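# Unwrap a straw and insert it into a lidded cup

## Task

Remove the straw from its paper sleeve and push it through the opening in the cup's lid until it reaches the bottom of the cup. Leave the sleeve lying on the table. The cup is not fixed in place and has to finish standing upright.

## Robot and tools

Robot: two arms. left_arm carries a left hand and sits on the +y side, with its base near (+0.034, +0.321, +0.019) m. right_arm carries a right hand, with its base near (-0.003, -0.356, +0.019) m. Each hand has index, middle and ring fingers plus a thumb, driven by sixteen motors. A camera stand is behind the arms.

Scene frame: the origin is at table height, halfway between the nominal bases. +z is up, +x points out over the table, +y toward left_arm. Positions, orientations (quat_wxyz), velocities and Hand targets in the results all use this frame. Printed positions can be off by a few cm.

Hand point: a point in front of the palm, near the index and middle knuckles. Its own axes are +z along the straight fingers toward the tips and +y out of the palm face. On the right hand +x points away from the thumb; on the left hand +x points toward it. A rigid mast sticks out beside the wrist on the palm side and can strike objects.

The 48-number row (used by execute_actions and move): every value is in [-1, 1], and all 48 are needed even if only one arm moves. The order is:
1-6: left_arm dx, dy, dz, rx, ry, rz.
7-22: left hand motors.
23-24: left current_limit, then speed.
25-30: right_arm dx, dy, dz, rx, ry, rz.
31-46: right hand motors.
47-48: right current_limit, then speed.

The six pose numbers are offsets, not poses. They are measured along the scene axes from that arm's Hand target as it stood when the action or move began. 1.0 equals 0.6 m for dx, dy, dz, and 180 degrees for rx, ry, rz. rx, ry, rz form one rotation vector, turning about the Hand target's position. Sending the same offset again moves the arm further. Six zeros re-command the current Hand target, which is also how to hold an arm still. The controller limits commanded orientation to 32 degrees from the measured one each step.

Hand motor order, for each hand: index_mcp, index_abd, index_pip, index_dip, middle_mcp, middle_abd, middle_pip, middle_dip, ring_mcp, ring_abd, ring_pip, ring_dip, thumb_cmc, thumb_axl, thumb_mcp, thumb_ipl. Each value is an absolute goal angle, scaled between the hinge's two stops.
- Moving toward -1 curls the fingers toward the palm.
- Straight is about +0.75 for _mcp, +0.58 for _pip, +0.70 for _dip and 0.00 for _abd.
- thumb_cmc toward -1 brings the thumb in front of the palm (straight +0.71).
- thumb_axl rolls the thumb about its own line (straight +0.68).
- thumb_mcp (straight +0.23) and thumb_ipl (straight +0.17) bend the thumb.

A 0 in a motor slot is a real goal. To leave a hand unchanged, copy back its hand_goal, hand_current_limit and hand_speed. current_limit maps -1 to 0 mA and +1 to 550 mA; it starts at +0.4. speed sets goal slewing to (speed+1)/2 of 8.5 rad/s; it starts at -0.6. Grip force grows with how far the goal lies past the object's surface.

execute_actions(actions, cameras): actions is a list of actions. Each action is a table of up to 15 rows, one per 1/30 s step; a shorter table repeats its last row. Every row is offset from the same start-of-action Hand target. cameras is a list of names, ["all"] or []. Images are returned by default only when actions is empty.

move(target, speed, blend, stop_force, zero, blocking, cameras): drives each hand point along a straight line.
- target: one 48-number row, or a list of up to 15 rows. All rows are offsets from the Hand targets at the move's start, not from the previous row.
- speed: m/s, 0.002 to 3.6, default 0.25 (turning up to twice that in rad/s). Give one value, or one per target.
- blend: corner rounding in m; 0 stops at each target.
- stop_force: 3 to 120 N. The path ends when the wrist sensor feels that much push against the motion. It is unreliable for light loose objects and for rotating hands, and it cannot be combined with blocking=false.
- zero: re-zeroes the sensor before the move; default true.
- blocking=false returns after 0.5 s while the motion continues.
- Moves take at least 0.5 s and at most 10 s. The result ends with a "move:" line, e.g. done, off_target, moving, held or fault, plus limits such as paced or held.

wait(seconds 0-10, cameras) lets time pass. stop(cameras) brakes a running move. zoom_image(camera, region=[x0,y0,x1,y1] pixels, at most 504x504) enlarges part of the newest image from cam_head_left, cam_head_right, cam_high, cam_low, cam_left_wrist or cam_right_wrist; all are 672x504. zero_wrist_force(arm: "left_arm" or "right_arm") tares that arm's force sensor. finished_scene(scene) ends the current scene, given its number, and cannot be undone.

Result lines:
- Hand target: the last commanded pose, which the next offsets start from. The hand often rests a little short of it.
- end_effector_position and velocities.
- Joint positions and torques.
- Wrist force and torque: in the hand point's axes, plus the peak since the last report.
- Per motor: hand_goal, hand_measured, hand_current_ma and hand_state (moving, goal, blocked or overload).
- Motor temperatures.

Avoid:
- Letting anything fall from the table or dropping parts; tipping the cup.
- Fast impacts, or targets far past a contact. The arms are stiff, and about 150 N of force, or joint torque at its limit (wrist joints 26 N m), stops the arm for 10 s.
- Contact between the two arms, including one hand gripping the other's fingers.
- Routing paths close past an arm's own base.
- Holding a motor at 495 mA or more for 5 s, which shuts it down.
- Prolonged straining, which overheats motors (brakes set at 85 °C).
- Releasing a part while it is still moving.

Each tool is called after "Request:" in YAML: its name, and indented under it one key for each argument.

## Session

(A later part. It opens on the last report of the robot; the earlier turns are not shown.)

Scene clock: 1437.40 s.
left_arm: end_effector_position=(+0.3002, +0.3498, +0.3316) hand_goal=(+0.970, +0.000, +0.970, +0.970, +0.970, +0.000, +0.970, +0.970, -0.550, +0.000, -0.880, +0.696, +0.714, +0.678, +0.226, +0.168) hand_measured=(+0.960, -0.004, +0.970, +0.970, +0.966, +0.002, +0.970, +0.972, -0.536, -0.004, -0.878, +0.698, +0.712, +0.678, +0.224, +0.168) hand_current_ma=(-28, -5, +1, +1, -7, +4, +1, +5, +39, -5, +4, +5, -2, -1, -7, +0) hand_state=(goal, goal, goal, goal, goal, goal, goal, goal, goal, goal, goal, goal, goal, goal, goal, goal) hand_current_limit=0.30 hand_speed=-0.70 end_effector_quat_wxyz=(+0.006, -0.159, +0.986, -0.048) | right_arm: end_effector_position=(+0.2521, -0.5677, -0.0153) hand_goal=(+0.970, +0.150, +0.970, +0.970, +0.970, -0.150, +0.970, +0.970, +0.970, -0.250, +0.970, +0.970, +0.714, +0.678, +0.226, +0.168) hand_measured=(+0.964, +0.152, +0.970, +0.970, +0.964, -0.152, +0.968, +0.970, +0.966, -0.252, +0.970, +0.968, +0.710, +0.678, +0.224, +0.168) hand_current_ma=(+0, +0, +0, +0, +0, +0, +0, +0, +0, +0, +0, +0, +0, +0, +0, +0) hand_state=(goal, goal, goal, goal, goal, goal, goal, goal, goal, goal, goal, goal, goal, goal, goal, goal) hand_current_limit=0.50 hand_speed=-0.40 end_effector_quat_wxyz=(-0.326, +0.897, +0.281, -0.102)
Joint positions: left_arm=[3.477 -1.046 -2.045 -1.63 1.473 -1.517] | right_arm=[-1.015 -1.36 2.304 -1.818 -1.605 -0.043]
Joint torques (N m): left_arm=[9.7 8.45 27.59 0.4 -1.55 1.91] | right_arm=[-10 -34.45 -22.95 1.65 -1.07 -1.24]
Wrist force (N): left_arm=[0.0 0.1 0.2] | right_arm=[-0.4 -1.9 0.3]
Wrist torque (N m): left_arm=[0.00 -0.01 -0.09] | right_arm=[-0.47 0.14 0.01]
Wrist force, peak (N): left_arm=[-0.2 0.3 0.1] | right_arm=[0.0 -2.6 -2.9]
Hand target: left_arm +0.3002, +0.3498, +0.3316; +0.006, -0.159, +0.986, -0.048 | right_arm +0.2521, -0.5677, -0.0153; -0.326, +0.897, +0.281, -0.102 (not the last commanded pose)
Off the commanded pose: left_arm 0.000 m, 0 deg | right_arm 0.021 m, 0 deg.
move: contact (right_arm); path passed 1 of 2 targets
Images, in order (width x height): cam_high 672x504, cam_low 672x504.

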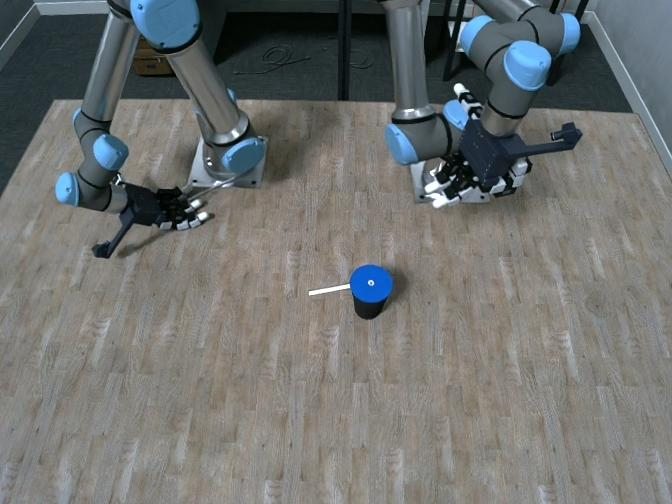

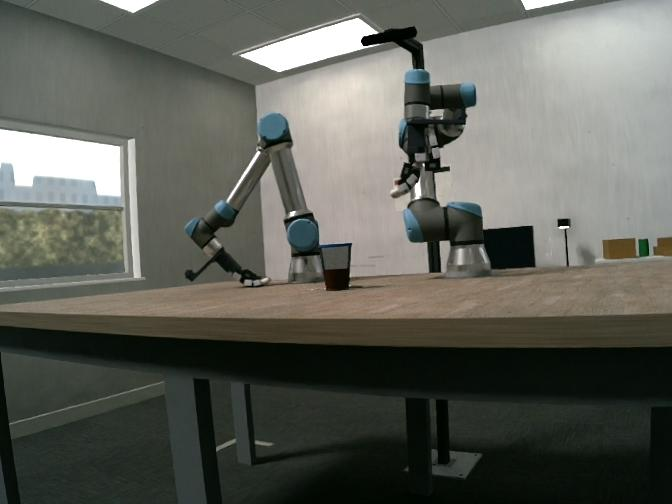

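Request:
move:
  target:
    - [0,0,0,0,0,0,0.97,0.0,0.97,0.97,0.97,0.0,0.97,0.97,-0.55,0.0,-0.88,0.696,0.714,0.678,0.226,0.168,0.3,-0.7,0,0,0,0,0,0,0.97,-0.35,0.97,0.97,0.97,0.35,0.97,0.97,0.97,-0.05,0.97,0.97,0.714,0.678,0.226,0.168,0.1,-0.93]
    - [0,0,0,0,0,0,0.97,0.0,0.97,0.97,0.97,0.0,0.97,0.97,-0.55,0.0,-0.88,0.696,0.714,0.678,0.226,0.168,0.3,-0.7,0,0,0.0005,0,0,0,0.97,-0.35,0.97,0.97,0.97,0.35,0.97,0.97,0.97,-0.05,0.97,0.97,0.714,0.678,0.226,0.168,0.5,-0.93]
  speed: 0.02
  cameras: ["cam_high","cam_low"]

Request:
zoom_image:
  camera: "cam_high"
  region: [150, 160, 250, 230]

Request:
zoom_image:
  camera: "cam_low"
  region: [230, 250, 320, 300]

Scene clock: 1447.23 s.
left_arm: end_effector_position=(+0.3002, +0.3498, +0.3316) hand_goal=(+0.970, +0.000, +0.970, +0.970, +0.970, +0.000, +0.970, +0.970, -0.550, +0.000, -0.880, +0.696, +0.714, +0.678, +0.226, +0.168) hand_measured=(+0.960, -0.004, +0.970, +0.970, +0.966, +0.002, +0.970, +0.972, -0.536, -0.004, -0.878, +0.698, +0.712, +0.678, +0.224, +0.168) hand_current_ma=(-28, -5, +1, +1, -7, +4, +1, +5, +39, -5, +4, +5, -2, -1, -7, +0) hand_state=(goal, goal, goal, goal, goal, goal, goal, goal, goal, goal, goal, goal, goal, goal, goal, goal) hand_current_limit=0.30 hand_speed=-0.70 end_effector_quat_wxyz=(+0.006, -0.159, +0.986, -0.048) | right_arm: end_effector_position=(+0.2521, -0.5677, -0.0150) hand_goal=(+0.970, -0.350, +0.970, +0.970, +0.970, +0.350, +0.970, +0.970, +0.970, -0.050, +0.970, +0.970, +0.714, +0.678, +0.226, +0.168) hand_measured=(+0.986, -0.150, +0.982, +0.968, +0.958, +0.084, +0.968, +0.970, +0.964, -0.052, +0.970, +0.968, +0.710, +0.678, +0.224, +0.168) hand_current_ma=(+4, +413, +2, +0, -3, -412, +0, +0, -1, +0, +0, +0, +0, +0, +0, +0) hand_state=(goal, blocked, goal, goal, goal, blocked, goal, goal, goal, goal, goal, goal, goal, goal, goal, goal) hand_current_limit=0.50 hand_speed=-0.93 end_effector_quat_wxyz=(-0.326, +0.897, +0.281, -0.102)
Joint positions: left_arm=[3.477 -1.046 -2.045 -1.63 1.473 -1.517] | right_arm=[-1.015 -1.361 2.304 -1.817 -1.605 -0.043]
Joint torques (N m): left_arm=[9.45 8.12 27.52 0.28 -1.54 1.81] | right_arm=[8.24 -32.84 -22.73 0.21 0.58 -1.25]
Wrist force (N): left_arm=[0.1 0.1 0.0] | right_arm=[0.0 -2.6 -0.9]
Wrist torque (N m): left_arm=[0.01 -0.02 -0.08] | right_arm=[-0.28 0.10 0.06]
Wrist force, peak (N): left_arm=[0.4 0.1 0.0] | right_arm=[0.1 -3.9 -1.8]
Hand target: left_arm +0.3002, +0.3498, +0.3316; +0.006, -0.159, +0.986, -0.048 | right_arm +0.2521, -0.5677, -0.0150; -0.326, +0.897, +0.281, -0.102
Off the commanded pose: left_arm 0.000 m, 0 deg | right_arm 0.000 m, 0 deg.
move: done
Images, in order (width x height): cam_high 672x504, cam_low 672x504.

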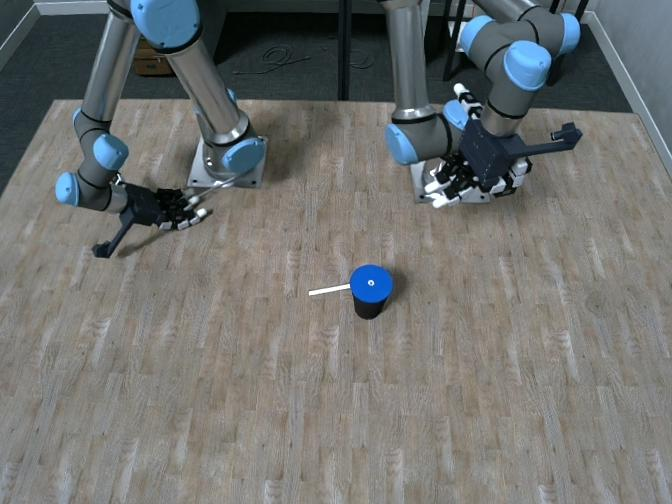

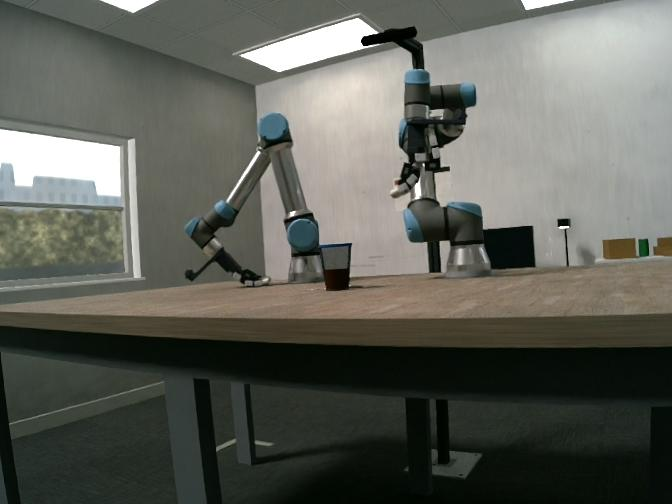

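Scaled by 5.040 from the camera's 672x504 image, which has a finer 960x720 frame.

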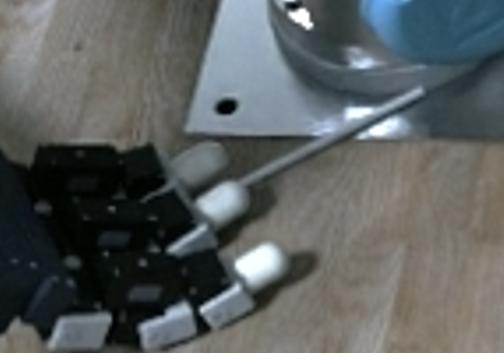

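Scaled by 5.600 from the camera's 672x504 image, which has a finer 960x720 frame.

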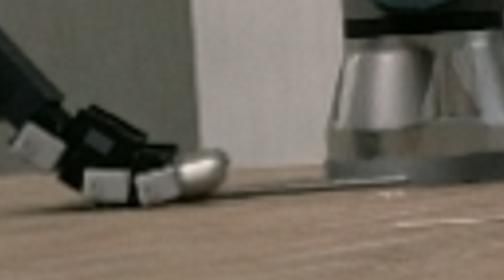

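Request:
move:
  target:
    - [0,0,0,0,0,0,0.97,0.0,0.97,0.97,0.97,0.0,0.97,0.97,-0.55,0.0,-0.88,0.696,0.714,0.678,0.226,0.168,0.3,-0.7,0,0,0,0,0,0,0.97,0.15,0.97,0.97,0.97,-0.15,0.97,0.97,0.97,-0.25,0.97,0.97,0.714,0.678,0.226,0.168,0.3,-0.9]
    - [0,0,0,0,0,0,0.97,0.0,0.97,0.97,0.97,0.0,0.97,0.97,-0.55,0.0,-0.88,0.696,0.714,0.678,0.226,0.168,0.3,-0.7,0.012,-0.022,0.012,0,0,0,0.97,0.15,0.97,0.97,0.97,-0.15,0.97,0.97,0.97,-0.25,0.97,0.97,0.714,0.678,0.226,0.168,0.3,-0.9]
  speed: 0.03
  cameras: ["cam_high","cam_low"]

Request:
zoom_image:
  camera: "cam_high"
  region: [150, 160, 250, 230]

Request:
zoom_image:
  camera: "cam_low"
  region: [230, 250, 320, 300]

Scene clock: 1454.97 s.
left_arm: end_effector_position=(+0.3002, +0.3498, +0.3316) hand_goal=(+0.970, +0.000, +0.970, +0.970, +0.970, +0.000, +0.970, +0.970, -0.550, +0.000, -0.880, +0.696, +0.714, +0.678, +0.226, +0.168) hand_measured=(+0.960, -0.004, +0.970, +0.970, +0.966, +0.002, +0.970, +0.972, -0.536, -0.004, -0.878, +0.698, +0.712, +0.678, +0.224, +0.168) hand_current_ma=(-28, -5, +1, +1, -7, +4, +1, +5, +39, -5, +4, +5, -2, -1, -7, +0) hand_state=(goal, goal, goal, goal, goal, goal, goal, goal, goal, goal, goal, goal, goal, goal, goal, goal) hand_current_limit=0.30 hand_speed=-0.70 end_effector_quat_wxyz=(+0.006, -0.159, +0.986, -0.048) | right_arm: end_effector_position=(+0.2593, -0.5808, -0.0078) hand_goal=(+0.970, +0.150, +0.970, +0.970, +0.970, -0.150, +0.970, +0.970, +0.970, -0.250, +0.970, +0.970, +0.714, +0.678, +0.226, +0.168) hand_measured=(+0.964, +0.146, +0.970, +0.968, +0.960, -0.146, +0.968, +0.970, +0.964, -0.246, +0.970, +0.968, +0.710, +0.678, +0.224, +0.168) hand_current_ma=(-1, +0, +0, +0, -2, +0, +0, +0, -1, +0, +0, +0, +0, +0, +0, +0) hand_state=(goal, goal, goal, goal, goal, goal, goal, goal, goal, goal, goal, goal, goal, goal, goal, goal) hand_current_limit=0.30 hand_speed=-0.90 end_effector_quat_wxyz=(-0.326, +0.897, +0.281, -0.102)
Joint positions: left_arm=[3.477 -1.046 -2.045 -1.63 1.473 -1.517] | right_arm=[-1.017 -1.351 2.26 -1.783 -1.607 -0.045]
Joint torques (N m): left_arm=[8.39 7.91 26.84 0.5 -1.87 1.86] | right_arm=[-13.53 -7.38 -27.14 1.56 -1.56 -1.35]
Wrist force (N): left_arm=[0.0 0.0 0.0] | right_arm=[-0.2 -1.3 0.6]
Wrist torque (N m): left_arm=[0.00 -0.02 -0.09] | right_arm=[-0.49 0.08 0.04]
Wrist force, peak (N): left_arm=[0.2 0.1 0.4] | right_arm=[-0.7 -3.4 -1.6]
Hand target: left_arm +0.3002, +0.3498, +0.3316; +0.006, -0.159, +0.986, -0.048 | right_arm +0.2593, -0.5809, -0.0078; -0.326, +0.897, +0.281, -0.102
Off the commanded pose: left_arm 0.000 m, 0 deg | right_arm 0.000 m, 0 deg.
move: done
Images, in order (width x height): cam_high 672x504, cam_low 672x504.

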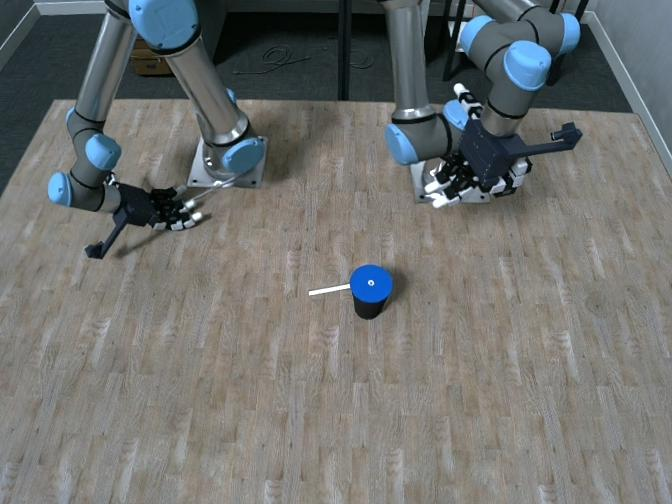

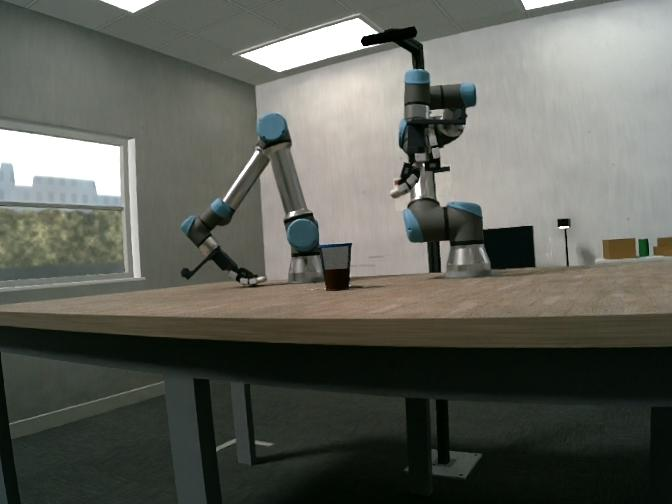

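Scaled by 5.040 from the camera's 672x504 image, which has a finer 960x720 frame.

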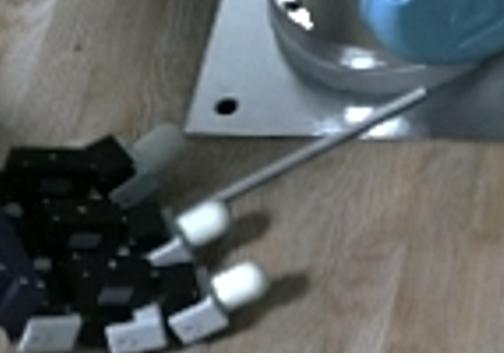

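Scaled by 5.600 from the camera's 672x504 image, which has a finer 960x720 frame.

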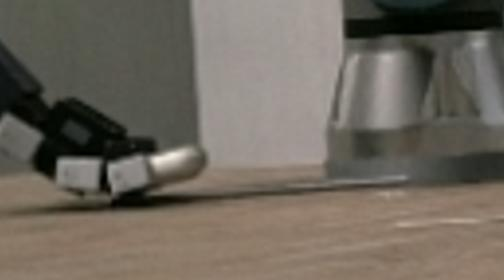

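Request:
move:
  target:
    - [0,0,0,0,0,0,0.97,0.0,0.97,0.97,0.97,0.0,0.97,0.97,-0.55,0.0,-0.88,0.696,0.714,0.678,0.226,0.168,0.3,-0.7,0.0417,0.0275,0.03,0,0,0.026,0.97,0.15,0.97,0.97,0.97,-0.15,0.97,0.97,0.97,-0.25,0.97,0.97,0.714,0.678,0.226,0.168,0.5,-0.4]
  speed: 0.06
  cameras: ["cam_high","cam_low"]

Request:
zoom_image:
  camera: "cam_high"
  region: [150, 160, 250, 230]

Scene clock: 1465.47 s.
left_arm: end_effector_position=(+0.3002, +0.3498, +0.3316) hand_goal=(+0.970, +0.000, +0.970, +0.970, +0.970, +0.000, +0.970, +0.970, -0.550, +0.000, -0.880, +0.696, +0.714, +0.678, +0.226, +0.168) hand_measured=(+0.960, -0.004, +0.970, +0.970, +0.966, +0.002, +0.970, +0.972, -0.536, -0.004, -0.878, +0.698, +0.712, +0.678, +0.224, +0.168) hand_current_ma=(-28, -5, +1, +1, -7, +4, +1, +5, +39, -5, +4, +5, -2, -1, -7, +0) hand_state=(goal, goal, goal, goal, goal, goal, goal, goal, goal, goal, goal, goal, goal, goal, goal, goal) hand_current_limit=0.30 hand_speed=-0.70 end_effector_quat_wxyz=(+0.006, -0.159, +0.986, -0.048) | right_arm: end_effector_position=(+0.2842, -0.5645, +0.0102) hand_goal=(+0.970, +0.150, +0.970, +0.970, +0.970, -0.150, +0.970, +0.970, +0.970, -0.250, +0.970, +0.970, +0.714, +0.678, +0.226, +0.168) hand_measured=(+0.964, +0.146, +0.970, +0.968, +0.960, -0.146, +0.968, +0.970, +0.964, -0.246, +0.970, +0.968, +0.710, +0.678, +0.224, +0.168) hand_current_ma=(-1, +0, +0, +0, -2, +0, +0, +0, -1, +0, +0, +0, +0, +0, +0, +0) hand_state=(goal, goal, goal, goal, goal, goal, goal, goal, goal, goal, goal, goal, goal, goal, goal, goal) hand_current_limit=0.50 hand_speed=-0.40 end_effector_quat_wxyz=(-0.322, +0.884, +0.318, -0.115)
Joint positions: left_arm=[3.477 -1.046 -2.045 -1.63 1.473 -1.517] | right_arm=[-0.929 -1.373 2.219 -1.719 -1.602 -0.04]
Joint torques (N m): left_arm=[8.9 7.73 25.9 0.48 -1.47 1.67] | right_arm=[14.51 -35.2 -24.89 2 1.72 1.67]
Wrist force (N): left_arm=[0.0 0.0 0.2] | right_arm=[0.2 -1.5 0.6]
Wrist torque (N m): left_arm=[-0.02 0.00 -0.09] | right_arm=[-0.52 0.04 0.01]
Wrist force, peak (N): left_arm=[0.3 0.0 0.2] | right_arm=[-0.5 -1.7 0.9]
Hand target: left_arm +0.3002, +0.3498, +0.3316; +0.006, -0.159, +0.986, -0.048 | right_arm +0.2844, -0.5644, +0.0102; -0.322, +0.884, +0.318, -0.115
Off the commanded pose: left_arm 0.000 m, 0 deg | right_arm 0.000 m, 0 deg.
move: done
Images, in order (width x height): cam_high 672x504, cam_low 672x504.

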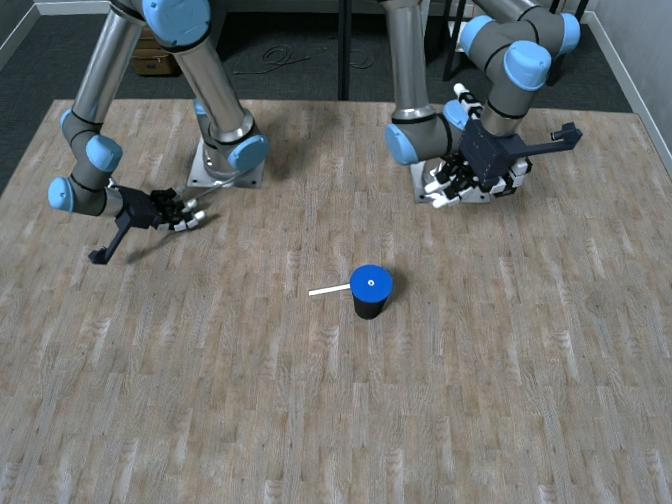

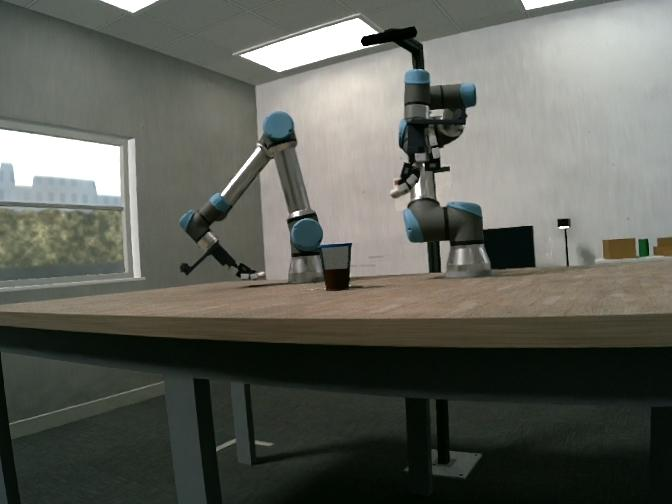

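Scaled by 5.040 from the camera's 672x504 image, which has a finer 960x720 frame.

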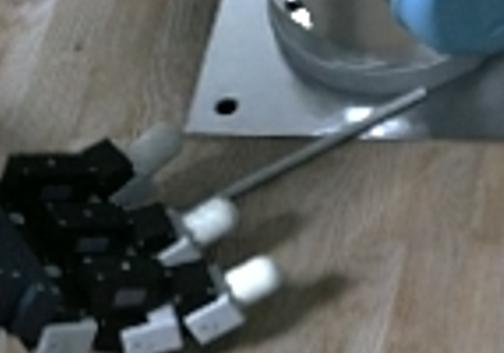

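Request:
move:
  target:
    - [0,0,0,0,0,0,0.97,0.0,0.97,0.97,0.97,0.0,0.97,0.97,-0.55,0.0,-0.88,0.696,0.714,0.678,0.226,0.168,0.3,-0.7,-0.0035,-0.0025,-0.02,0,0,0,0.97,0.15,0.97,0.97,0.97,-0.15,0.97,0.97,0.97,-0.25,0.97,0.97,0.714,0.678,0.226,0.168,0.5,-0.4]
    - [0,0,0,0,0,0,0.97,0.0,0.97,0.97,0.97,0.0,0.97,0.97,-0.55,0.0,-0.88,0.696,0.714,0.678,0.226,0.168,0.3,-0.7,-0.0035,-0.0025,-0.07,0,0,0,0.97,0.15,0.97,0.97,0.97,-0.15,0.97,0.97,0.97,-0.25,0.97,0.97,0.714,0.678,0.226,0.168,0.5,-0.4]
  speed: [0.04,0.012]
  stop_force: 3
  cameras: ["cam_high"]

Request:
zoom_image:
  camera: "cam_high"
  region: [150, 160, 250, 230]

Scene clock: 1473.77 s.
left_arm: end_effector_position=(+0.3002, +0.3498, +0.3316) hand_goal=(+0.970, +0.000, +0.970, +0.970, +0.970, +0.000, +0.970, +0.970, -0.550, +0.000, -0.880, +0.696, +0.714, +0.678, +0.226, +0.168) hand_measured=(+0.960, -0.004, +0.970, +0.970, +0.966, +0.002, +0.970, +0.972, -0.536, -0.004, -0.878, +0.698, +0.712, +0.678, +0.224, +0.168) hand_current_ma=(-28, -5, +1, +1, -7, +4, +1, +5, +39, -5, +4, +5, -2, -1, -7, +0) hand_state=(goal, goal, goal, goal, goal, goal, goal, goal, goal, goal, goal, goal, goal, goal, goal, goal) hand_current_limit=0.30 hand_speed=-0.70 end_effector_quat_wxyz=(+0.006, -0.159, +0.986, -0.048) | right_arm: end_effector_position=(+0.2823, -0.5659, -0.0154) hand_goal=(+0.970, +0.150, +0.970, +0.970, +0.970, -0.150, +0.970, +0.970, +0.970, -0.250, +0.970, +0.970, +0.714, +0.678, +0.226, +0.168) hand_measured=(+0.966, +0.146, +0.970, +0.968, +0.966, -0.146, +0.970, +0.970, +0.968, -0.246, +0.970, +0.968, +0.710, +0.678, +0.224, +0.168) hand_current_ma=(+0, +0, +0, +0, +0, +0, +0, +0, +0, +0, +0, +0, +0, +0, +0, +0) hand_state=(goal, goal, goal, goal, goal, goal, goal, goal, goal, goal, goal, goal, goal, goal, goal, goal) hand_current_limit=0.50 hand_speed=-0.40 end_effector_quat_wxyz=(-0.322, +0.884, +0.318, -0.115)
Joint positions: left_arm=[3.477 -1.046 -2.045 -1.63 1.473 -1.517] | right_arm=[-0.935 -1.316 2.242 -1.8 -1.606 -0.044]
Joint torques (N m): left_arm=[9.33 8.12 26.52 0.65 -1.34 1.84] | right_arm=[-9.8 -35.92 -23.42 1.51 -1.26 -1.36]
Wrist force (N): left_arm=[0.0 0.0 0.1] | right_arm=[-0.3 -1.9 0.3]
Wrist torque (N m): left_arm=[-0.02 0.00 -0.09] | right_arm=[-0.45 0.11 0.03]
Wrist force, peak (N): left_arm=[0.3 -0.1 0.1] | right_arm=[0.2 -3.2 -3.1]
Hand target: left_arm +0.3002, +0.3498, +0.3316; +0.006, -0.159, +0.986, -0.048 | right_arm +0.2823, -0.5659, -0.0154; -0.322, +0.884, +0.318, -0.115 (not the last commanded pose)
Off the commanded pose: left_arm 0.000 m, 0 deg | right_arm 0.016 m, 0 deg.
move: contact (right_arm); path passed 1 of 2 targets
Images, in order (width x height): cam_high 672x504.

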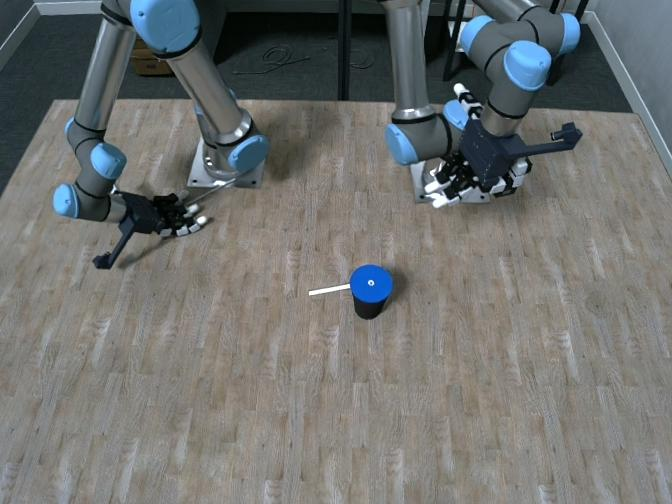

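Scaled by 5.040 from the camera's 672x504 image, which has a finer 960x720 frame.

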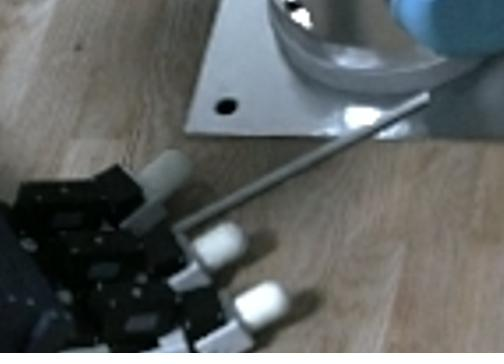

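Request:
move:
  target:
    - [0,0,0,0,0,0,0.97,0.0,0.97,0.97,0.97,0.0,0.97,0.97,-0.55,0.0,-0.88,0.696,0.714,0.678,0.226,0.168,0.3,-0.7,0.008,0.005,0.001,0,0,0,0.97,0.15,0.97,0.97,0.97,-0.15,0.97,0.97,0.97,-0.25,0.97,0.97,0.714,0.678,0.226,0.168,0.5,-0.4]
    - [0,0,0,0,0,0,0.97,0.0,0.97,0.97,0.97,0.0,0.97,0.97,-0.55,0.0,-0.88,0.696,0.714,0.678,0.226,0.168,0.3,-0.7,0.008,0.005,0.0012,0,0,0,0.97,-0.3,0.97,0.97,0.97,0.3,0.97,0.97,0.97,-0.05,0.97,0.97,0.714,0.678,0.226,0.168,0.1,-0.93]
    - [0,0,0,0,0,0,0.97,0.0,0.97,0.97,0.97,0.0,0.97,0.97,-0.55,0.0,-0.88,0.696,0.714,0.678,0.226,0.168,0.3,-0.7,0.008,0.005,0.0015,0,0,0,0.97,-0.3,0.97,0.97,0.97,0.3,0.97,0.97,0.97,-0.05,0.97,0.97,0.714,0.678,0.226,0.168,0.5,-0.93]
  speed: 0.02
  cameras: ["cam_high","cam_low"]

Request:
zoom_image:
  camera: "cam_high"
  region: [150, 160, 250, 230]

Request:
zoom_image:
  camera: "cam_low"
  region: [230, 250, 320, 300]

Scene clock: 1485.97 s.
left_arm: end_effector_position=(+0.3002, +0.3498, +0.3316) hand_goal=(+0.970, +0.000, +0.970, +0.970, +0.970, +0.000, +0.970, +0.970, -0.550, +0.000, -0.880, +0.696, +0.714, +0.678, +0.226, +0.168) hand_measured=(+0.960, -0.004, +0.970, +0.970, +0.966, +0.002, +0.970, +0.972, -0.536, -0.004, -0.878, +0.698, +0.712, +0.678, +0.224, +0.168) hand_current_ma=(-28, -5, +1, +1, -7, +4, +1, +5, +39, -5, +4, +5, -2, -1, -7, +0) hand_state=(goal, goal, goal, goal, goal, goal, goal, goal, goal, goal, goal, goal, goal, goal, goal, goal) hand_current_limit=0.30 hand_speed=-0.70 end_effector_quat_wxyz=(+0.006, -0.159, +0.986, -0.048) | right_arm: end_effector_position=(+0.2871, -0.5629, -0.0145) hand_goal=(+0.970, -0.300, +0.970, +0.970, +0.970, +0.300, +0.970, +0.970, +0.970, -0.050, +0.970, +0.970, +0.714, +0.678, +0.226, +0.168) hand_measured=(+0.984, -0.140, +0.980, +0.968, +0.962, +0.094, +0.970, +0.970, +0.964, -0.052, +0.970, +0.968, +0.710, +0.678, +0.224, +0.168) hand_current_ma=(+3, +284, +2, +0, -1, -412, +0, +0, -1, +0, +0, +0, +0, +0, +0, +0) hand_state=(goal, blocked, goal, goal, goal, blocked, goal, goal, goal, goal, goal, goal, goal, goal, goal, goal) hand_current_limit=0.50 hand_speed=-0.93 end_effector_quat_wxyz=(-0.322, +0.884, +0.318, -0.115)
Joint positions: left_arm=[3.477 -1.046 -2.045 -1.63 1.473 -1.517] | right_arm=[-0.922 -1.314 2.235 -1.795 -1.598 -0.034]
Joint torques (N m): left_arm=[8.76 8.32 24.82 0.42 -1.77 1.63] | right_arm=[12.11 -34.8 -23.59 -0.26 1.63 1.35]
Wrist force (N): left_arm=[0.1 -0.1 0.1] | right_arm=[0.2 -3.2 -0.8]
Wrist torque (N m): left_arm=[-0.02 -0.02 -0.08] | right_arm=[-0.36 0.06 0.00]
Wrist force, peak (N): left_arm=[0.4 0.3 0.3] | right_arm=[0.2 -4.0 -1.7]
Hand target: left_arm +0.3002, +0.3498, +0.3316; +0.006, -0.159, +0.986, -0.048 | right_arm +0.2871, -0.5629, -0.0145; -0.322, +0.884, +0.318, -0.115
Off the commanded pose: left_arm 0.000 m, 0 deg | right_arm 0.000 m, 0 deg.
move: done
Images, in order (width x height): cam_high 672x504, cam_low 672x504.

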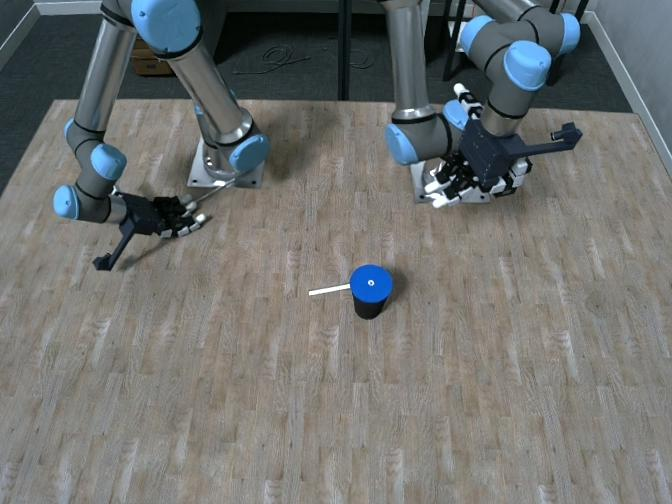

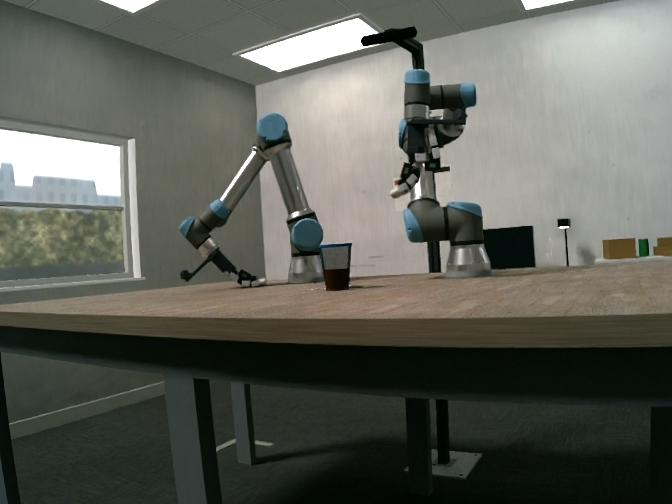

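Scaled by 5.040 from the camera's 672x504 image, which has a finer 960x720 frame.

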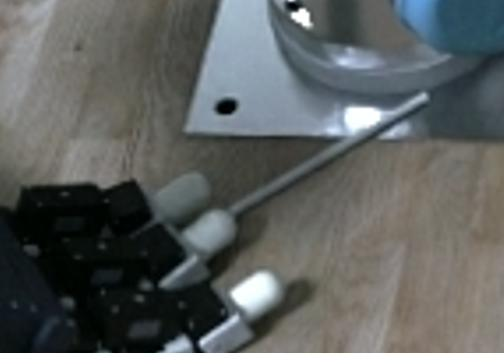

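Scaled by 5.600 from the camera's 672x504 image, which has a finer 960x720 frame.

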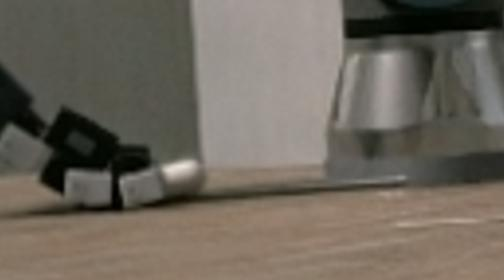

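Request:
move:
  target:
    - [0,0,0,0,0,0,0.97,0.0,0.97,0.97,0.97,0.0,0.97,0.97,-0.55,0.0,-0.88,0.696,0.714,0.678,0.226,0.168,0.3,-0.7,0,0,0,0,0,0,0.97,0.15,0.97,0.97,0.97,-0.15,0.97,0.97,0.97,-0.25,0.97,0.97,0.714,0.678,0.226,0.168,0.3,-0.9]
    - [0,0,0,0,0,0,0.97,0.0,0.97,0.97,0.97,0.0,0.97,0.97,-0.55,0.0,-0.88,0.696,0.714,0.678,0.226,0.168,0.3,-0.7,0,0,0.08,-0.0557,-0.0367,0,0.97,0.15,0.97,0.97,0.97,-0.15,0.97,0.97,0.97,-0.25,0.97,0.97,0.714,0.678,0.226,0.168,0.3,-0.9]
  speed: 0.1
  cameras: ["cam_high","cam_low"]

Request:
zoom_image:
  camera: "cam_high"
  region: [150, 160, 250, 230]

Request:
zoom_image:
  camera: "cam_low"
  region: [230, 250, 320, 300]

Scene clock: 1499.47 s.
left_arm: end_effector_position=(+0.3002, +0.3498, +0.3316) hand_goal=(+0.970, +0.000, +0.970, +0.970, +0.970, +0.000, +0.970, +0.970, -0.550, +0.000, -0.880, +0.696, +0.714, +0.678, +0.226, +0.168) hand_measured=(+0.960, -0.004, +0.970, +0.970, +0.966, +0.002, +0.970, +0.972, -0.536, -0.004, -0.878, +0.698, +0.712, +0.678, +0.224, +0.168) hand_current_ma=(-28, -5, +1, +1, -7, +4, +1, +5, +39, -5, +4, +5, -2, -1, -7, +0) hand_state=(goal, goal, goal, goal, goal, goal, goal, goal, goal, goal, goal, goal, goal, goal, goal, goal) hand_current_limit=0.30 hand_speed=-0.70 end_effector_quat_wxyz=(+0.006, -0.159, +0.986, -0.048) | right_arm: end_effector_position=(+0.2871, -0.5629, +0.0334) hand_goal=(+0.970, +0.150, +0.970, +0.970, +0.970, -0.150, +0.970, +0.970, +0.970, -0.250, +0.970, +0.970, +0.714, +0.678, +0.226, +0.168) hand_measured=(+0.964, +0.146, +0.970, +0.968, +0.962, -0.146, +0.970, +0.970, +0.964, -0.246, +0.970, +0.968, +0.710, +0.678, +0.224, +0.168) hand_current_ma=(-1, +0, +0, +0, -1, +0, +0, +0, -1, +0, +0, +0, +0, +0, +0, +0) hand_state=(goal, goal, goal, goal, goal, goal, goal, goal, goal, goal, goal, goal, goal, goal, goal, goal) hand_current_limit=0.30 hand_speed=-0.90 end_effector_quat_wxyz=(-0.225, +0.914, +0.325, -0.091) end_effector_velocity=(+0.000, +0.000, +0.002) end_effector_angular_velocity=(-0.004, -0.004, +0.000)
Joint positions: left_arm=[3.477 -1.046 -2.045 -1.63 1.473 -1.517] | right_arm=[-0.913 -1.537 2.346 -1.891 -1.605 -0.019]
Joint velocities: left_arm=[within noise] | right_arm=[0 -0.005 0.001 -0.001 0.001 0]
Joint torques (N m): left_arm=[7.67 7.71 24.54 0.8 -1.56 1.6] | right_arm=[12.83 -27.7 -4.89 -3.21 -1.57 1.7]
Wrist force (N): left_arm=[0.1 0.1 0.2] | right_arm=[0.0 -0.4 -0.3]
Wrist torque (N m): left_arm=[-0.01 -0.02 -0.09] | right_arm=[-0.21 0.09 0.01]
Wrist force, peak (N): left_arm=[0.2 0.0 0.3] | right_arm=[0.0 -3.3 -1.9]
Hand target: left_arm +0.3002, +0.3498, +0.3316; +0.006, -0.159, +0.986, -0.048 | right_arm +0.2871, -0.5629, +0.0335; -0.225, +0.914, +0.325, -0.091
Off the commanded pose: left_arm 0.000 m, 0 deg | right_arm 0.000 m, 0 deg.
move: done
Images, in order (width x height): cam_high 672x504, cam_low 672x504.

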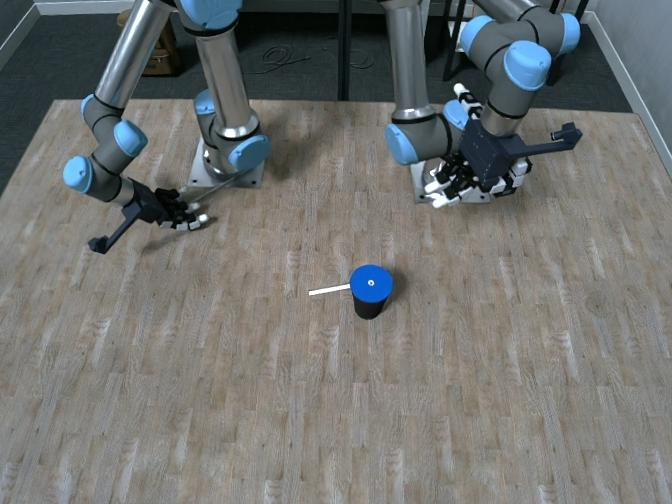

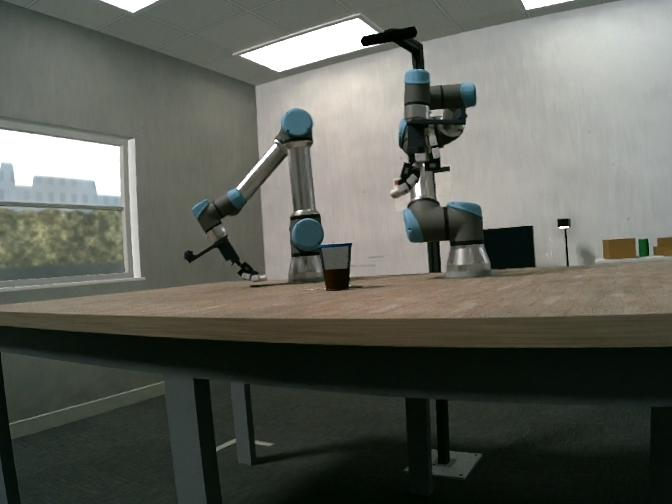

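Scaled by 5.040 from the camera's 672x504 image, which has a finer 960x720 frame.

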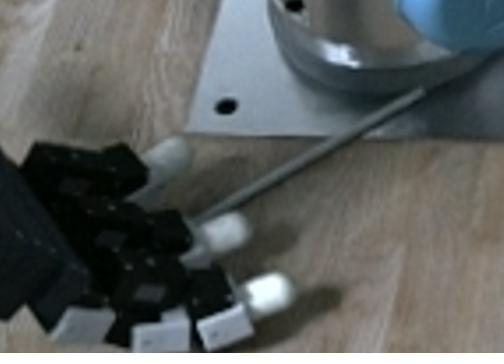

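Scaled by 5.600 from the camera's 672x504 image, which has a finer 960x720 frame.

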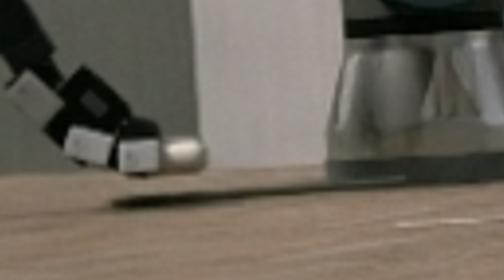

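Request:
move:
  target:
    - [0,0,0,0,0,0,0.97,0.0,0.97,0.97,0.97,0.0,0.97,0.97,-0.55,0.0,-0.88,0.696,0.714,0.678,0.226,0.168,0.3,-0.7,0.003,0.002,-0.01,0,0,0,0.97,0.15,0.97,0.97,0.97,-0.15,0.97,0.97,0.97,-0.25,0.97,0.97,0.714,0.678,0.226,0.168,0.5,-0.4]
    - [0,0,0,0,0,0,0.97,0.0,0.97,0.97,0.97,0.0,0.97,0.97,-0.55,0.0,-0.88,0.696,0.714,0.678,0.226,0.168,0.3,-0.7,0.003,0.002,-0.06,0,0,0,0.97,0.15,0.97,0.97,0.97,-0.15,0.97,0.97,0.97,-0.25,0.97,0.97,0.714,0.678,0.226,0.168,0.5,-0.4]
  speed: [0.03,0.01]
  stop_force: 3
  cameras: ["cam_high"]

Request:
zoom_image:
  camera: "cam_high"
  region: [150, 160, 250, 230]

Scene clock: 1509.47 s.
left_arm: end_effector_position=(+0.3002, +0.3498, +0.3316) hand_goal=(+0.970, +0.000, +0.970, +0.970, +0.970, +0.000, +0.970, +0.970, -0.550, +0.000, -0.880, +0.696, +0.714, +0.678, +0.226, +0.168) hand_measured=(+0.960, -0.004, +0.970, +0.970, +0.966, +0.002, +0.970, +0.972, -0.536, -0.004, -0.878, +0.698, +0.712, +0.678, +0.224, +0.168) hand_current_ma=(-28, -5, +1, +1, -7, +4, +1, +5, +39, -5, +4, +5, -2, -1, -7, +0) hand_state=(goal, goal, goal, goal, goal, goal, goal, goal, goal, goal, goal, goal, goal, goal, goal, goal) hand_current_limit=0.30 hand_speed=-0.70 end_effector_quat_wxyz=(+0.006, -0.159, +0.986, -0.048) | right_arm: end_effector_position=(+0.2889, -0.5617, +0.0126) hand_goal=(+0.970, +0.150, +0.970, +0.970, +0.970, -0.150, +0.970, +0.970, +0.970, -0.250, +0.970, +0.970, +0.714, +0.678, +0.226, +0.168) hand_measured=(+0.964, +0.146, +0.970, +0.968, +0.968, -0.146, +0.972, +0.970, +0.976, -0.246, +0.976, +0.968, +0.710, +0.678, +0.224, +0.168) hand_current_ma=(-1, +0, +0, +0, +0, +0, +0, +0, +0, +0, +0, +0, +0, +0, +0, +0) hand_state=(goal, goal, goal, goal, goal, goal, goal, goal, goal, goal, goal, goal, goal, goal, goal, goal) hand_current_limit=0.50 hand_speed=-0.40 end_effector_quat_wxyz=(-0.225, +0.914, +0.325, -0.091)
Joint positions: left_arm=[3.477 -1.046 -2.045 -1.63 1.473 -1.517] | right_arm=[-0.907 -1.483 2.367 -1.966 -1.602 -0.014]
Joint torques (N m): left_arm=[8.33 7.41 25.15 0.45 -1.58 1.81] | right_arm=[11.63 -30.44 -24.9 0.93 1.6 1.64]
Wrist force (N): left_arm=[-0.1 0.0 0.1] | right_arm=[0.0 -1.5 -0.7]
Wrist torque (N m): left_arm=[-0.01 0.00 -0.10] | right_arm=[-0.17 0.14 -0.04]
Wrist force, peak (N): left_arm=[0.1 0.3 0.3] | right_arm=[-0.1 -1.2 -3.5]
Hand target: left_arm +0.3002, +0.3498, +0.3316; +0.006, -0.159, +0.986, -0.048 | right_arm +0.2889, -0.5617, +0.0126; -0.225, +0.914, +0.325, -0.091 (not the last commanded pose)
Off the commanded pose: left_arm 0.000 m, 0 deg | right_arm 0.015 m, 0 deg.
move: contact (right_arm); path passed 1 of 2 targets
Images, in order (width x height): cam_high 672x504.

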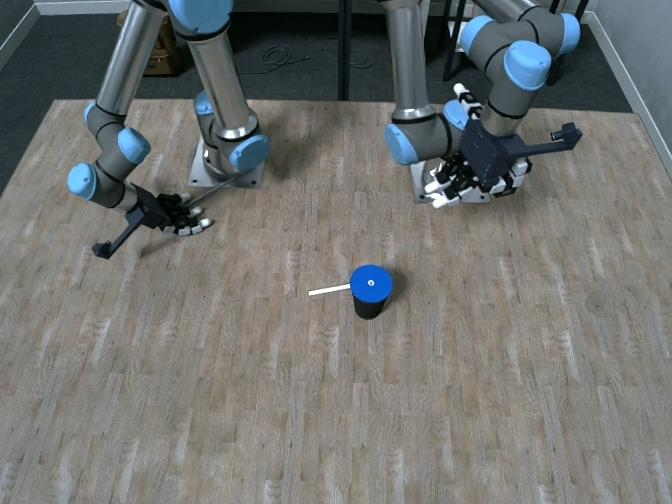

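Scaled by 5.040 from the camera's 672x504 image, which has a finer 960x720 frame.

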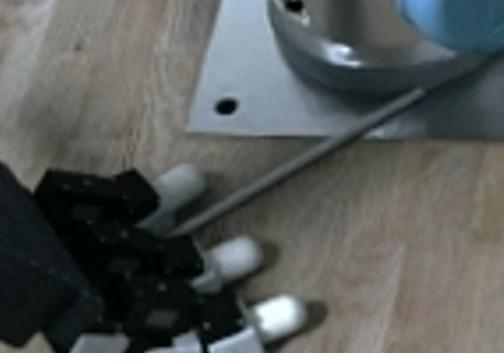

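Request:
move:
  target:
    - [0,0,0,0,0,0,0.97,0.0,0.97,0.97,0.97,0.0,0.97,0.97,-0.55,0.0,-0.88,0.696,0.714,0.678,0.226,0.168,0.3,-0.7,-0.005,-0.0033,0.007,0.008,-0.0114,0,0.97,0.15,0.97,0.97,0.97,-0.15,0.97,0.97,0.97,-0.25,0.97,0.97,0.714,0.678,0.226,0.168,0.5,-0.4]
    - [0,0,0,0,0,0,0.97,0.0,0.97,0.97,0.97,0.0,0.97,0.97,-0.55,0.0,-0.88,0.696,0.714,0.678,0.226,0.168,0.3,-0.7,-0.0095,-0.0067,0.007,0.008,-0.0114,0,0.97,0.15,0.97,0.97,0.97,-0.15,0.97,0.97,0.97,-0.25,0.97,0.97,0.714,0.678,0.226,0.168,0.5,-0.4]
    - [0,0,0,0,0,0,0.97,0.0,0.97,0.97,0.97,0.0,0.97,0.97,-0.55,0.0,-0.88,0.696,0.714,0.678,0.226,0.168,0.3,-0.7,-0.0095,-0.0067,-0.02,0.008,-0.0114,0,0.97,0.15,0.97,0.97,0.97,-0.15,0.97,0.97,0.97,-0.25,0.97,0.97,0.714,0.678,0.226,0.168,0.5,-0.4]
  speed: [0.02,0.02,0.01]
  stop_force: 3
  cameras: ["cam_high"]

Request:
zoom_image:
  camera: "cam_high"
  region: [150, 160, 250, 230]

Scene clock: 1521.57 s.
left_arm: end_effector_position=(+0.3002, +0.3498, +0.3316) hand_goal=(+0.970, +0.000, +0.970, +0.970, +0.970, +0.000, +0.970, +0.970, -0.550, +0.000, -0.880, +0.696, +0.714, +0.678, +0.226, +0.168) hand_measured=(+0.960, -0.004, +0.970, +0.970, +0.966, +0.002, +0.970, +0.972, -0.536, -0.004, -0.878, +0.698, +0.712, +0.678, +0.224, +0.168) hand_current_ma=(-28, -5, +1, +1, -7, +4, +1, +5, +39, -5, +4, +5, -2, -1, -7, +0) hand_state=(goal, goal, goal, goal, goal, goal, goal, goal, goal, goal, goal, goal, goal, goal, goal, goal) hand_current_limit=0.30 hand_speed=-0.70 end_effector_quat_wxyz=(+0.006, -0.159, +0.986, -0.048) | right_arm: end_effector_position=(+0.2832, -0.5657, +0.0118) hand_goal=(+0.970, +0.150, +0.970, +0.970, +0.970, -0.150, +0.970, +0.970, +0.970, -0.250, +0.970, +0.970, +0.714, +0.678, +0.226, +0.168) hand_measured=(+0.976, +0.146, +0.978, +0.968, +0.970, -0.146, +0.972, +0.970, +0.964, -0.248, +0.970, +0.968, +0.710, +0.678, +0.224, +0.168) hand_current_ma=(+1, +0, +1, +0, +0, +0, +0, +0, -1, +0, +0, +0, +0, +0, +0, +0) hand_state=(goal, goal, goal, goal, goal, goal, goal, goal, goal, goal, goal, goal, goal, goal, goal, goal) hand_current_limit=0.50 hand_speed=-0.40 end_effector_quat_wxyz=(-0.230, +0.913, +0.330, -0.071)
Joint positions: left_arm=[3.477 -1.046 -2.045 -1.63 1.473 -1.517] | right_arm=[-0.955 -1.498 2.384 -1.97 -1.586 -0.076]
Joint torques (N m): left_arm=[8.71 7.53 25.64 0.47 -1.4 1.69] | right_arm=[-7.14 -29.66 -25.17 0.82 -0.94 -0.59]
Wrist force (N): left_arm=[0.0 0.0 -0.1] | right_arm=[0.2 -2.1 -0.8]
Wrist torque (N m): left_arm=[0.01 -0.02 -0.09] | right_arm=[-0.19 0.07 0.08]
Wrist force, peak (N): left_arm=[-0.1 0.4 0.3] | right_arm=[0.2 -2.0 -3.8]
Hand target: left_arm +0.3002, +0.3498, +0.3316; +0.006, -0.159, +0.986, -0.048 | right_arm +0.2832, -0.5657, +0.0118; -0.230, +0.913, +0.330, -0.071 (not the last commanded pose)
Off the commanded pose: left_arm 0.000 m, 0 deg | right_arm 0.011 m, 0 deg.
move: contact (right_arm); path passed 2 of 3 targets
Images, in order (width x height): cam_high 672x504.

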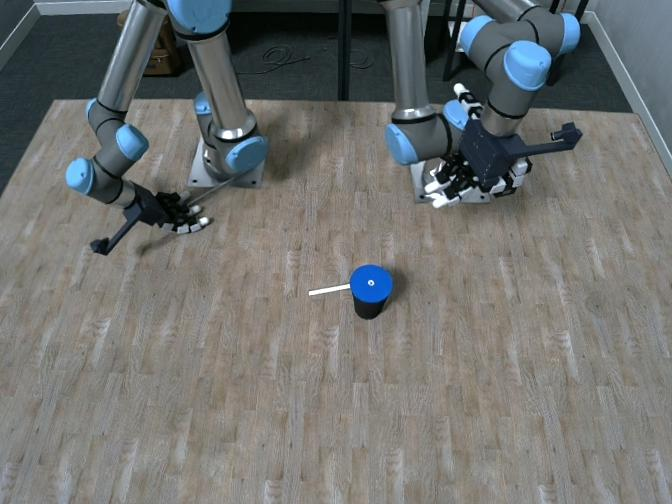

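Scaled by 5.040 from the camera's 672x504 image, which has a finer 960x720 frame.

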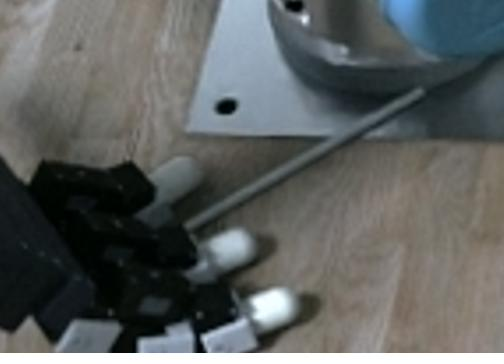

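Request:
move:
  target:
    - [0,0,0,0,0,0,0.97,0.0,0.97,0.97,0.97,0.0,0.97,0.97,-0.55,0.0,-0.88,0.696,0.714,0.678,0.226,0.168,0.3,-0.7,0,0,0,0,0,0,0.97,-0.3,0.97,0.97,0.97,0.3,0.97,0.97,0.97,-0.05,0.97,0.97,0.714,0.678,0.226,0.168,0.1,-0.93]
    - [0,0,0,0,0,0,0.97,0.0,0.97,0.97,0.97,0.0,0.97,0.97,-0.55,0.0,-0.88,0.696,0.714,0.678,0.226,0.168,0.3,-0.7,0,0,0.0003,0,0,0,0.97,-0.3,0.97,0.97,0.97,0.3,0.97,0.97,0.97,-0.05,0.97,0.97,0.714,0.678,0.226,0.168,0.5,-0.93]
  speed: 0.02
  cameras: ["cam_high","cam_low"]

Request:
zoom_image:
  camera: "cam_high"
  region: [150, 160, 250, 230]

Request:
zoom_image:
  camera: "cam_low"
  region: [230, 250, 320, 300]

Scene clock: 1529.07 s.
left_arm: end_effector_position=(+0.3002, +0.3498, +0.3316) hand_goal=(+0.970, +0.000, +0.970, +0.970, +0.970, +0.000, +0.970, +0.970, -0.550, +0.000, -0.880, +0.696, +0.714, +0.678, +0.226, +0.168) hand_measured=(+0.960, -0.004, +0.970, +0.970, +0.966, +0.002, +0.970, +0.972, -0.536, -0.004, -0.878, +0.698, +0.712, +0.678, +0.224, +0.168) hand_current_ma=(-28, -5, +1, +1, -7, +4, +1, +5, +39, -5, +4, +5, -2, -1, -7, +0) hand_state=(goal, goal, goal, goal, goal, goal, goal, goal, goal, goal, goal, goal, goal, goal, goal, goal) hand_current_limit=0.30 hand_speed=-0.70 end_effector_quat_wxyz=(+0.006, -0.159, +0.986, -0.048) | right_arm: end_effector_position=(+0.2832, -0.5657, +0.0119) hand_goal=(+0.970, -0.300, +0.970, +0.970, +0.970, +0.300, +0.970, +0.970, +0.970, -0.050, +0.970, +0.970, +0.714, +0.678, +0.226, +0.168) hand_measured=(+0.990, -0.142, +0.988, +0.972, +0.966, +0.088, +0.970, +0.970, +0.964, -0.052, +0.970, +0.968, +0.710, +0.678, +0.224, +0.168) hand_current_ma=(+7, +277, +5, +0, +0, -412, +0, +0, -1, +0, +0, +0, +0, +0, +0, +0) hand_state=(blocked, blocked, goal, goal, goal, blocked, goal, goal, goal, goal, goal, goal, goal, goal, goal, goal) hand_current_limit=0.50 hand_speed=-0.93 end_effector_quat_wxyz=(-0.230, +0.913, +0.330, -0.071)
Joint positions: left_arm=[3.477 -1.046 -2.045 -1.63 1.473 -1.517] | right_arm=[-0.955 -1.498 2.384 -1.969 -1.586 -0.076]
Joint torques (N m): left_arm=[7.55 7.92 26.05 0.54 -1.56 1.76] | right_arm=[10.74 -29.46 -24.61 0.86 0.86 1.36]
Wrist force (N): left_arm=[0.0 0.0 -0.2] | right_arm=[0.4 -2.5 -1.9]
Wrist torque (N m): left_arm=[0.01 -0.01 -0.09] | right_arm=[-0.02 0.07 0.10]
Wrist force, peak (N): left_arm=[0.0 0.3 0.2] | right_arm=[0.1 -2.5 -3.1]
Hand target: left_arm +0.3002, +0.3498, +0.3316; +0.006, -0.159, +0.986, -0.048 | right_arm +0.2832, -0.5657, +0.0119; -0.230, +0.913, +0.330, -0.071
Off the commanded pose: left_arm 0.000 m, 0 deg | right_arm 0.000 m, 0 deg.
move: done
Images, in order (width x height): cam_high 672x504, cam_low 672x504.

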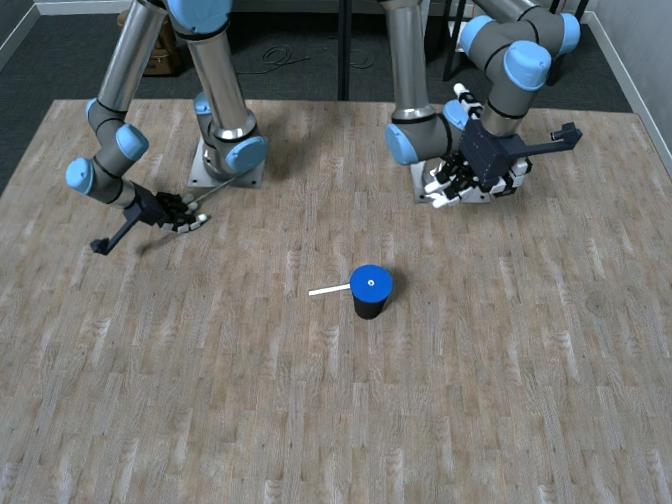

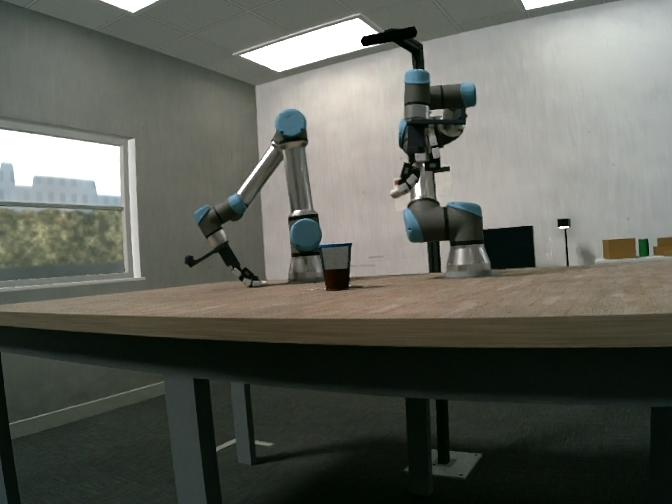

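Scaled by 5.040 from the camera's 672x504 image, which has a finer 960x720 frame.

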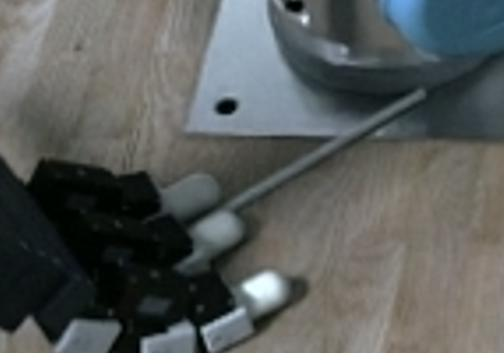

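Scaled by 5.600 from the camera's 672x504 image, which has a finer 960x720 frame.

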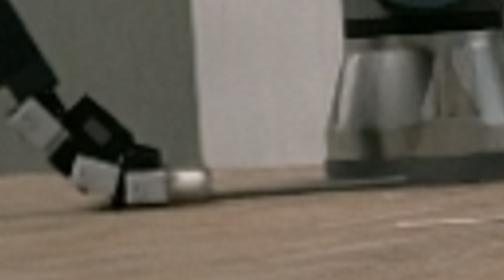

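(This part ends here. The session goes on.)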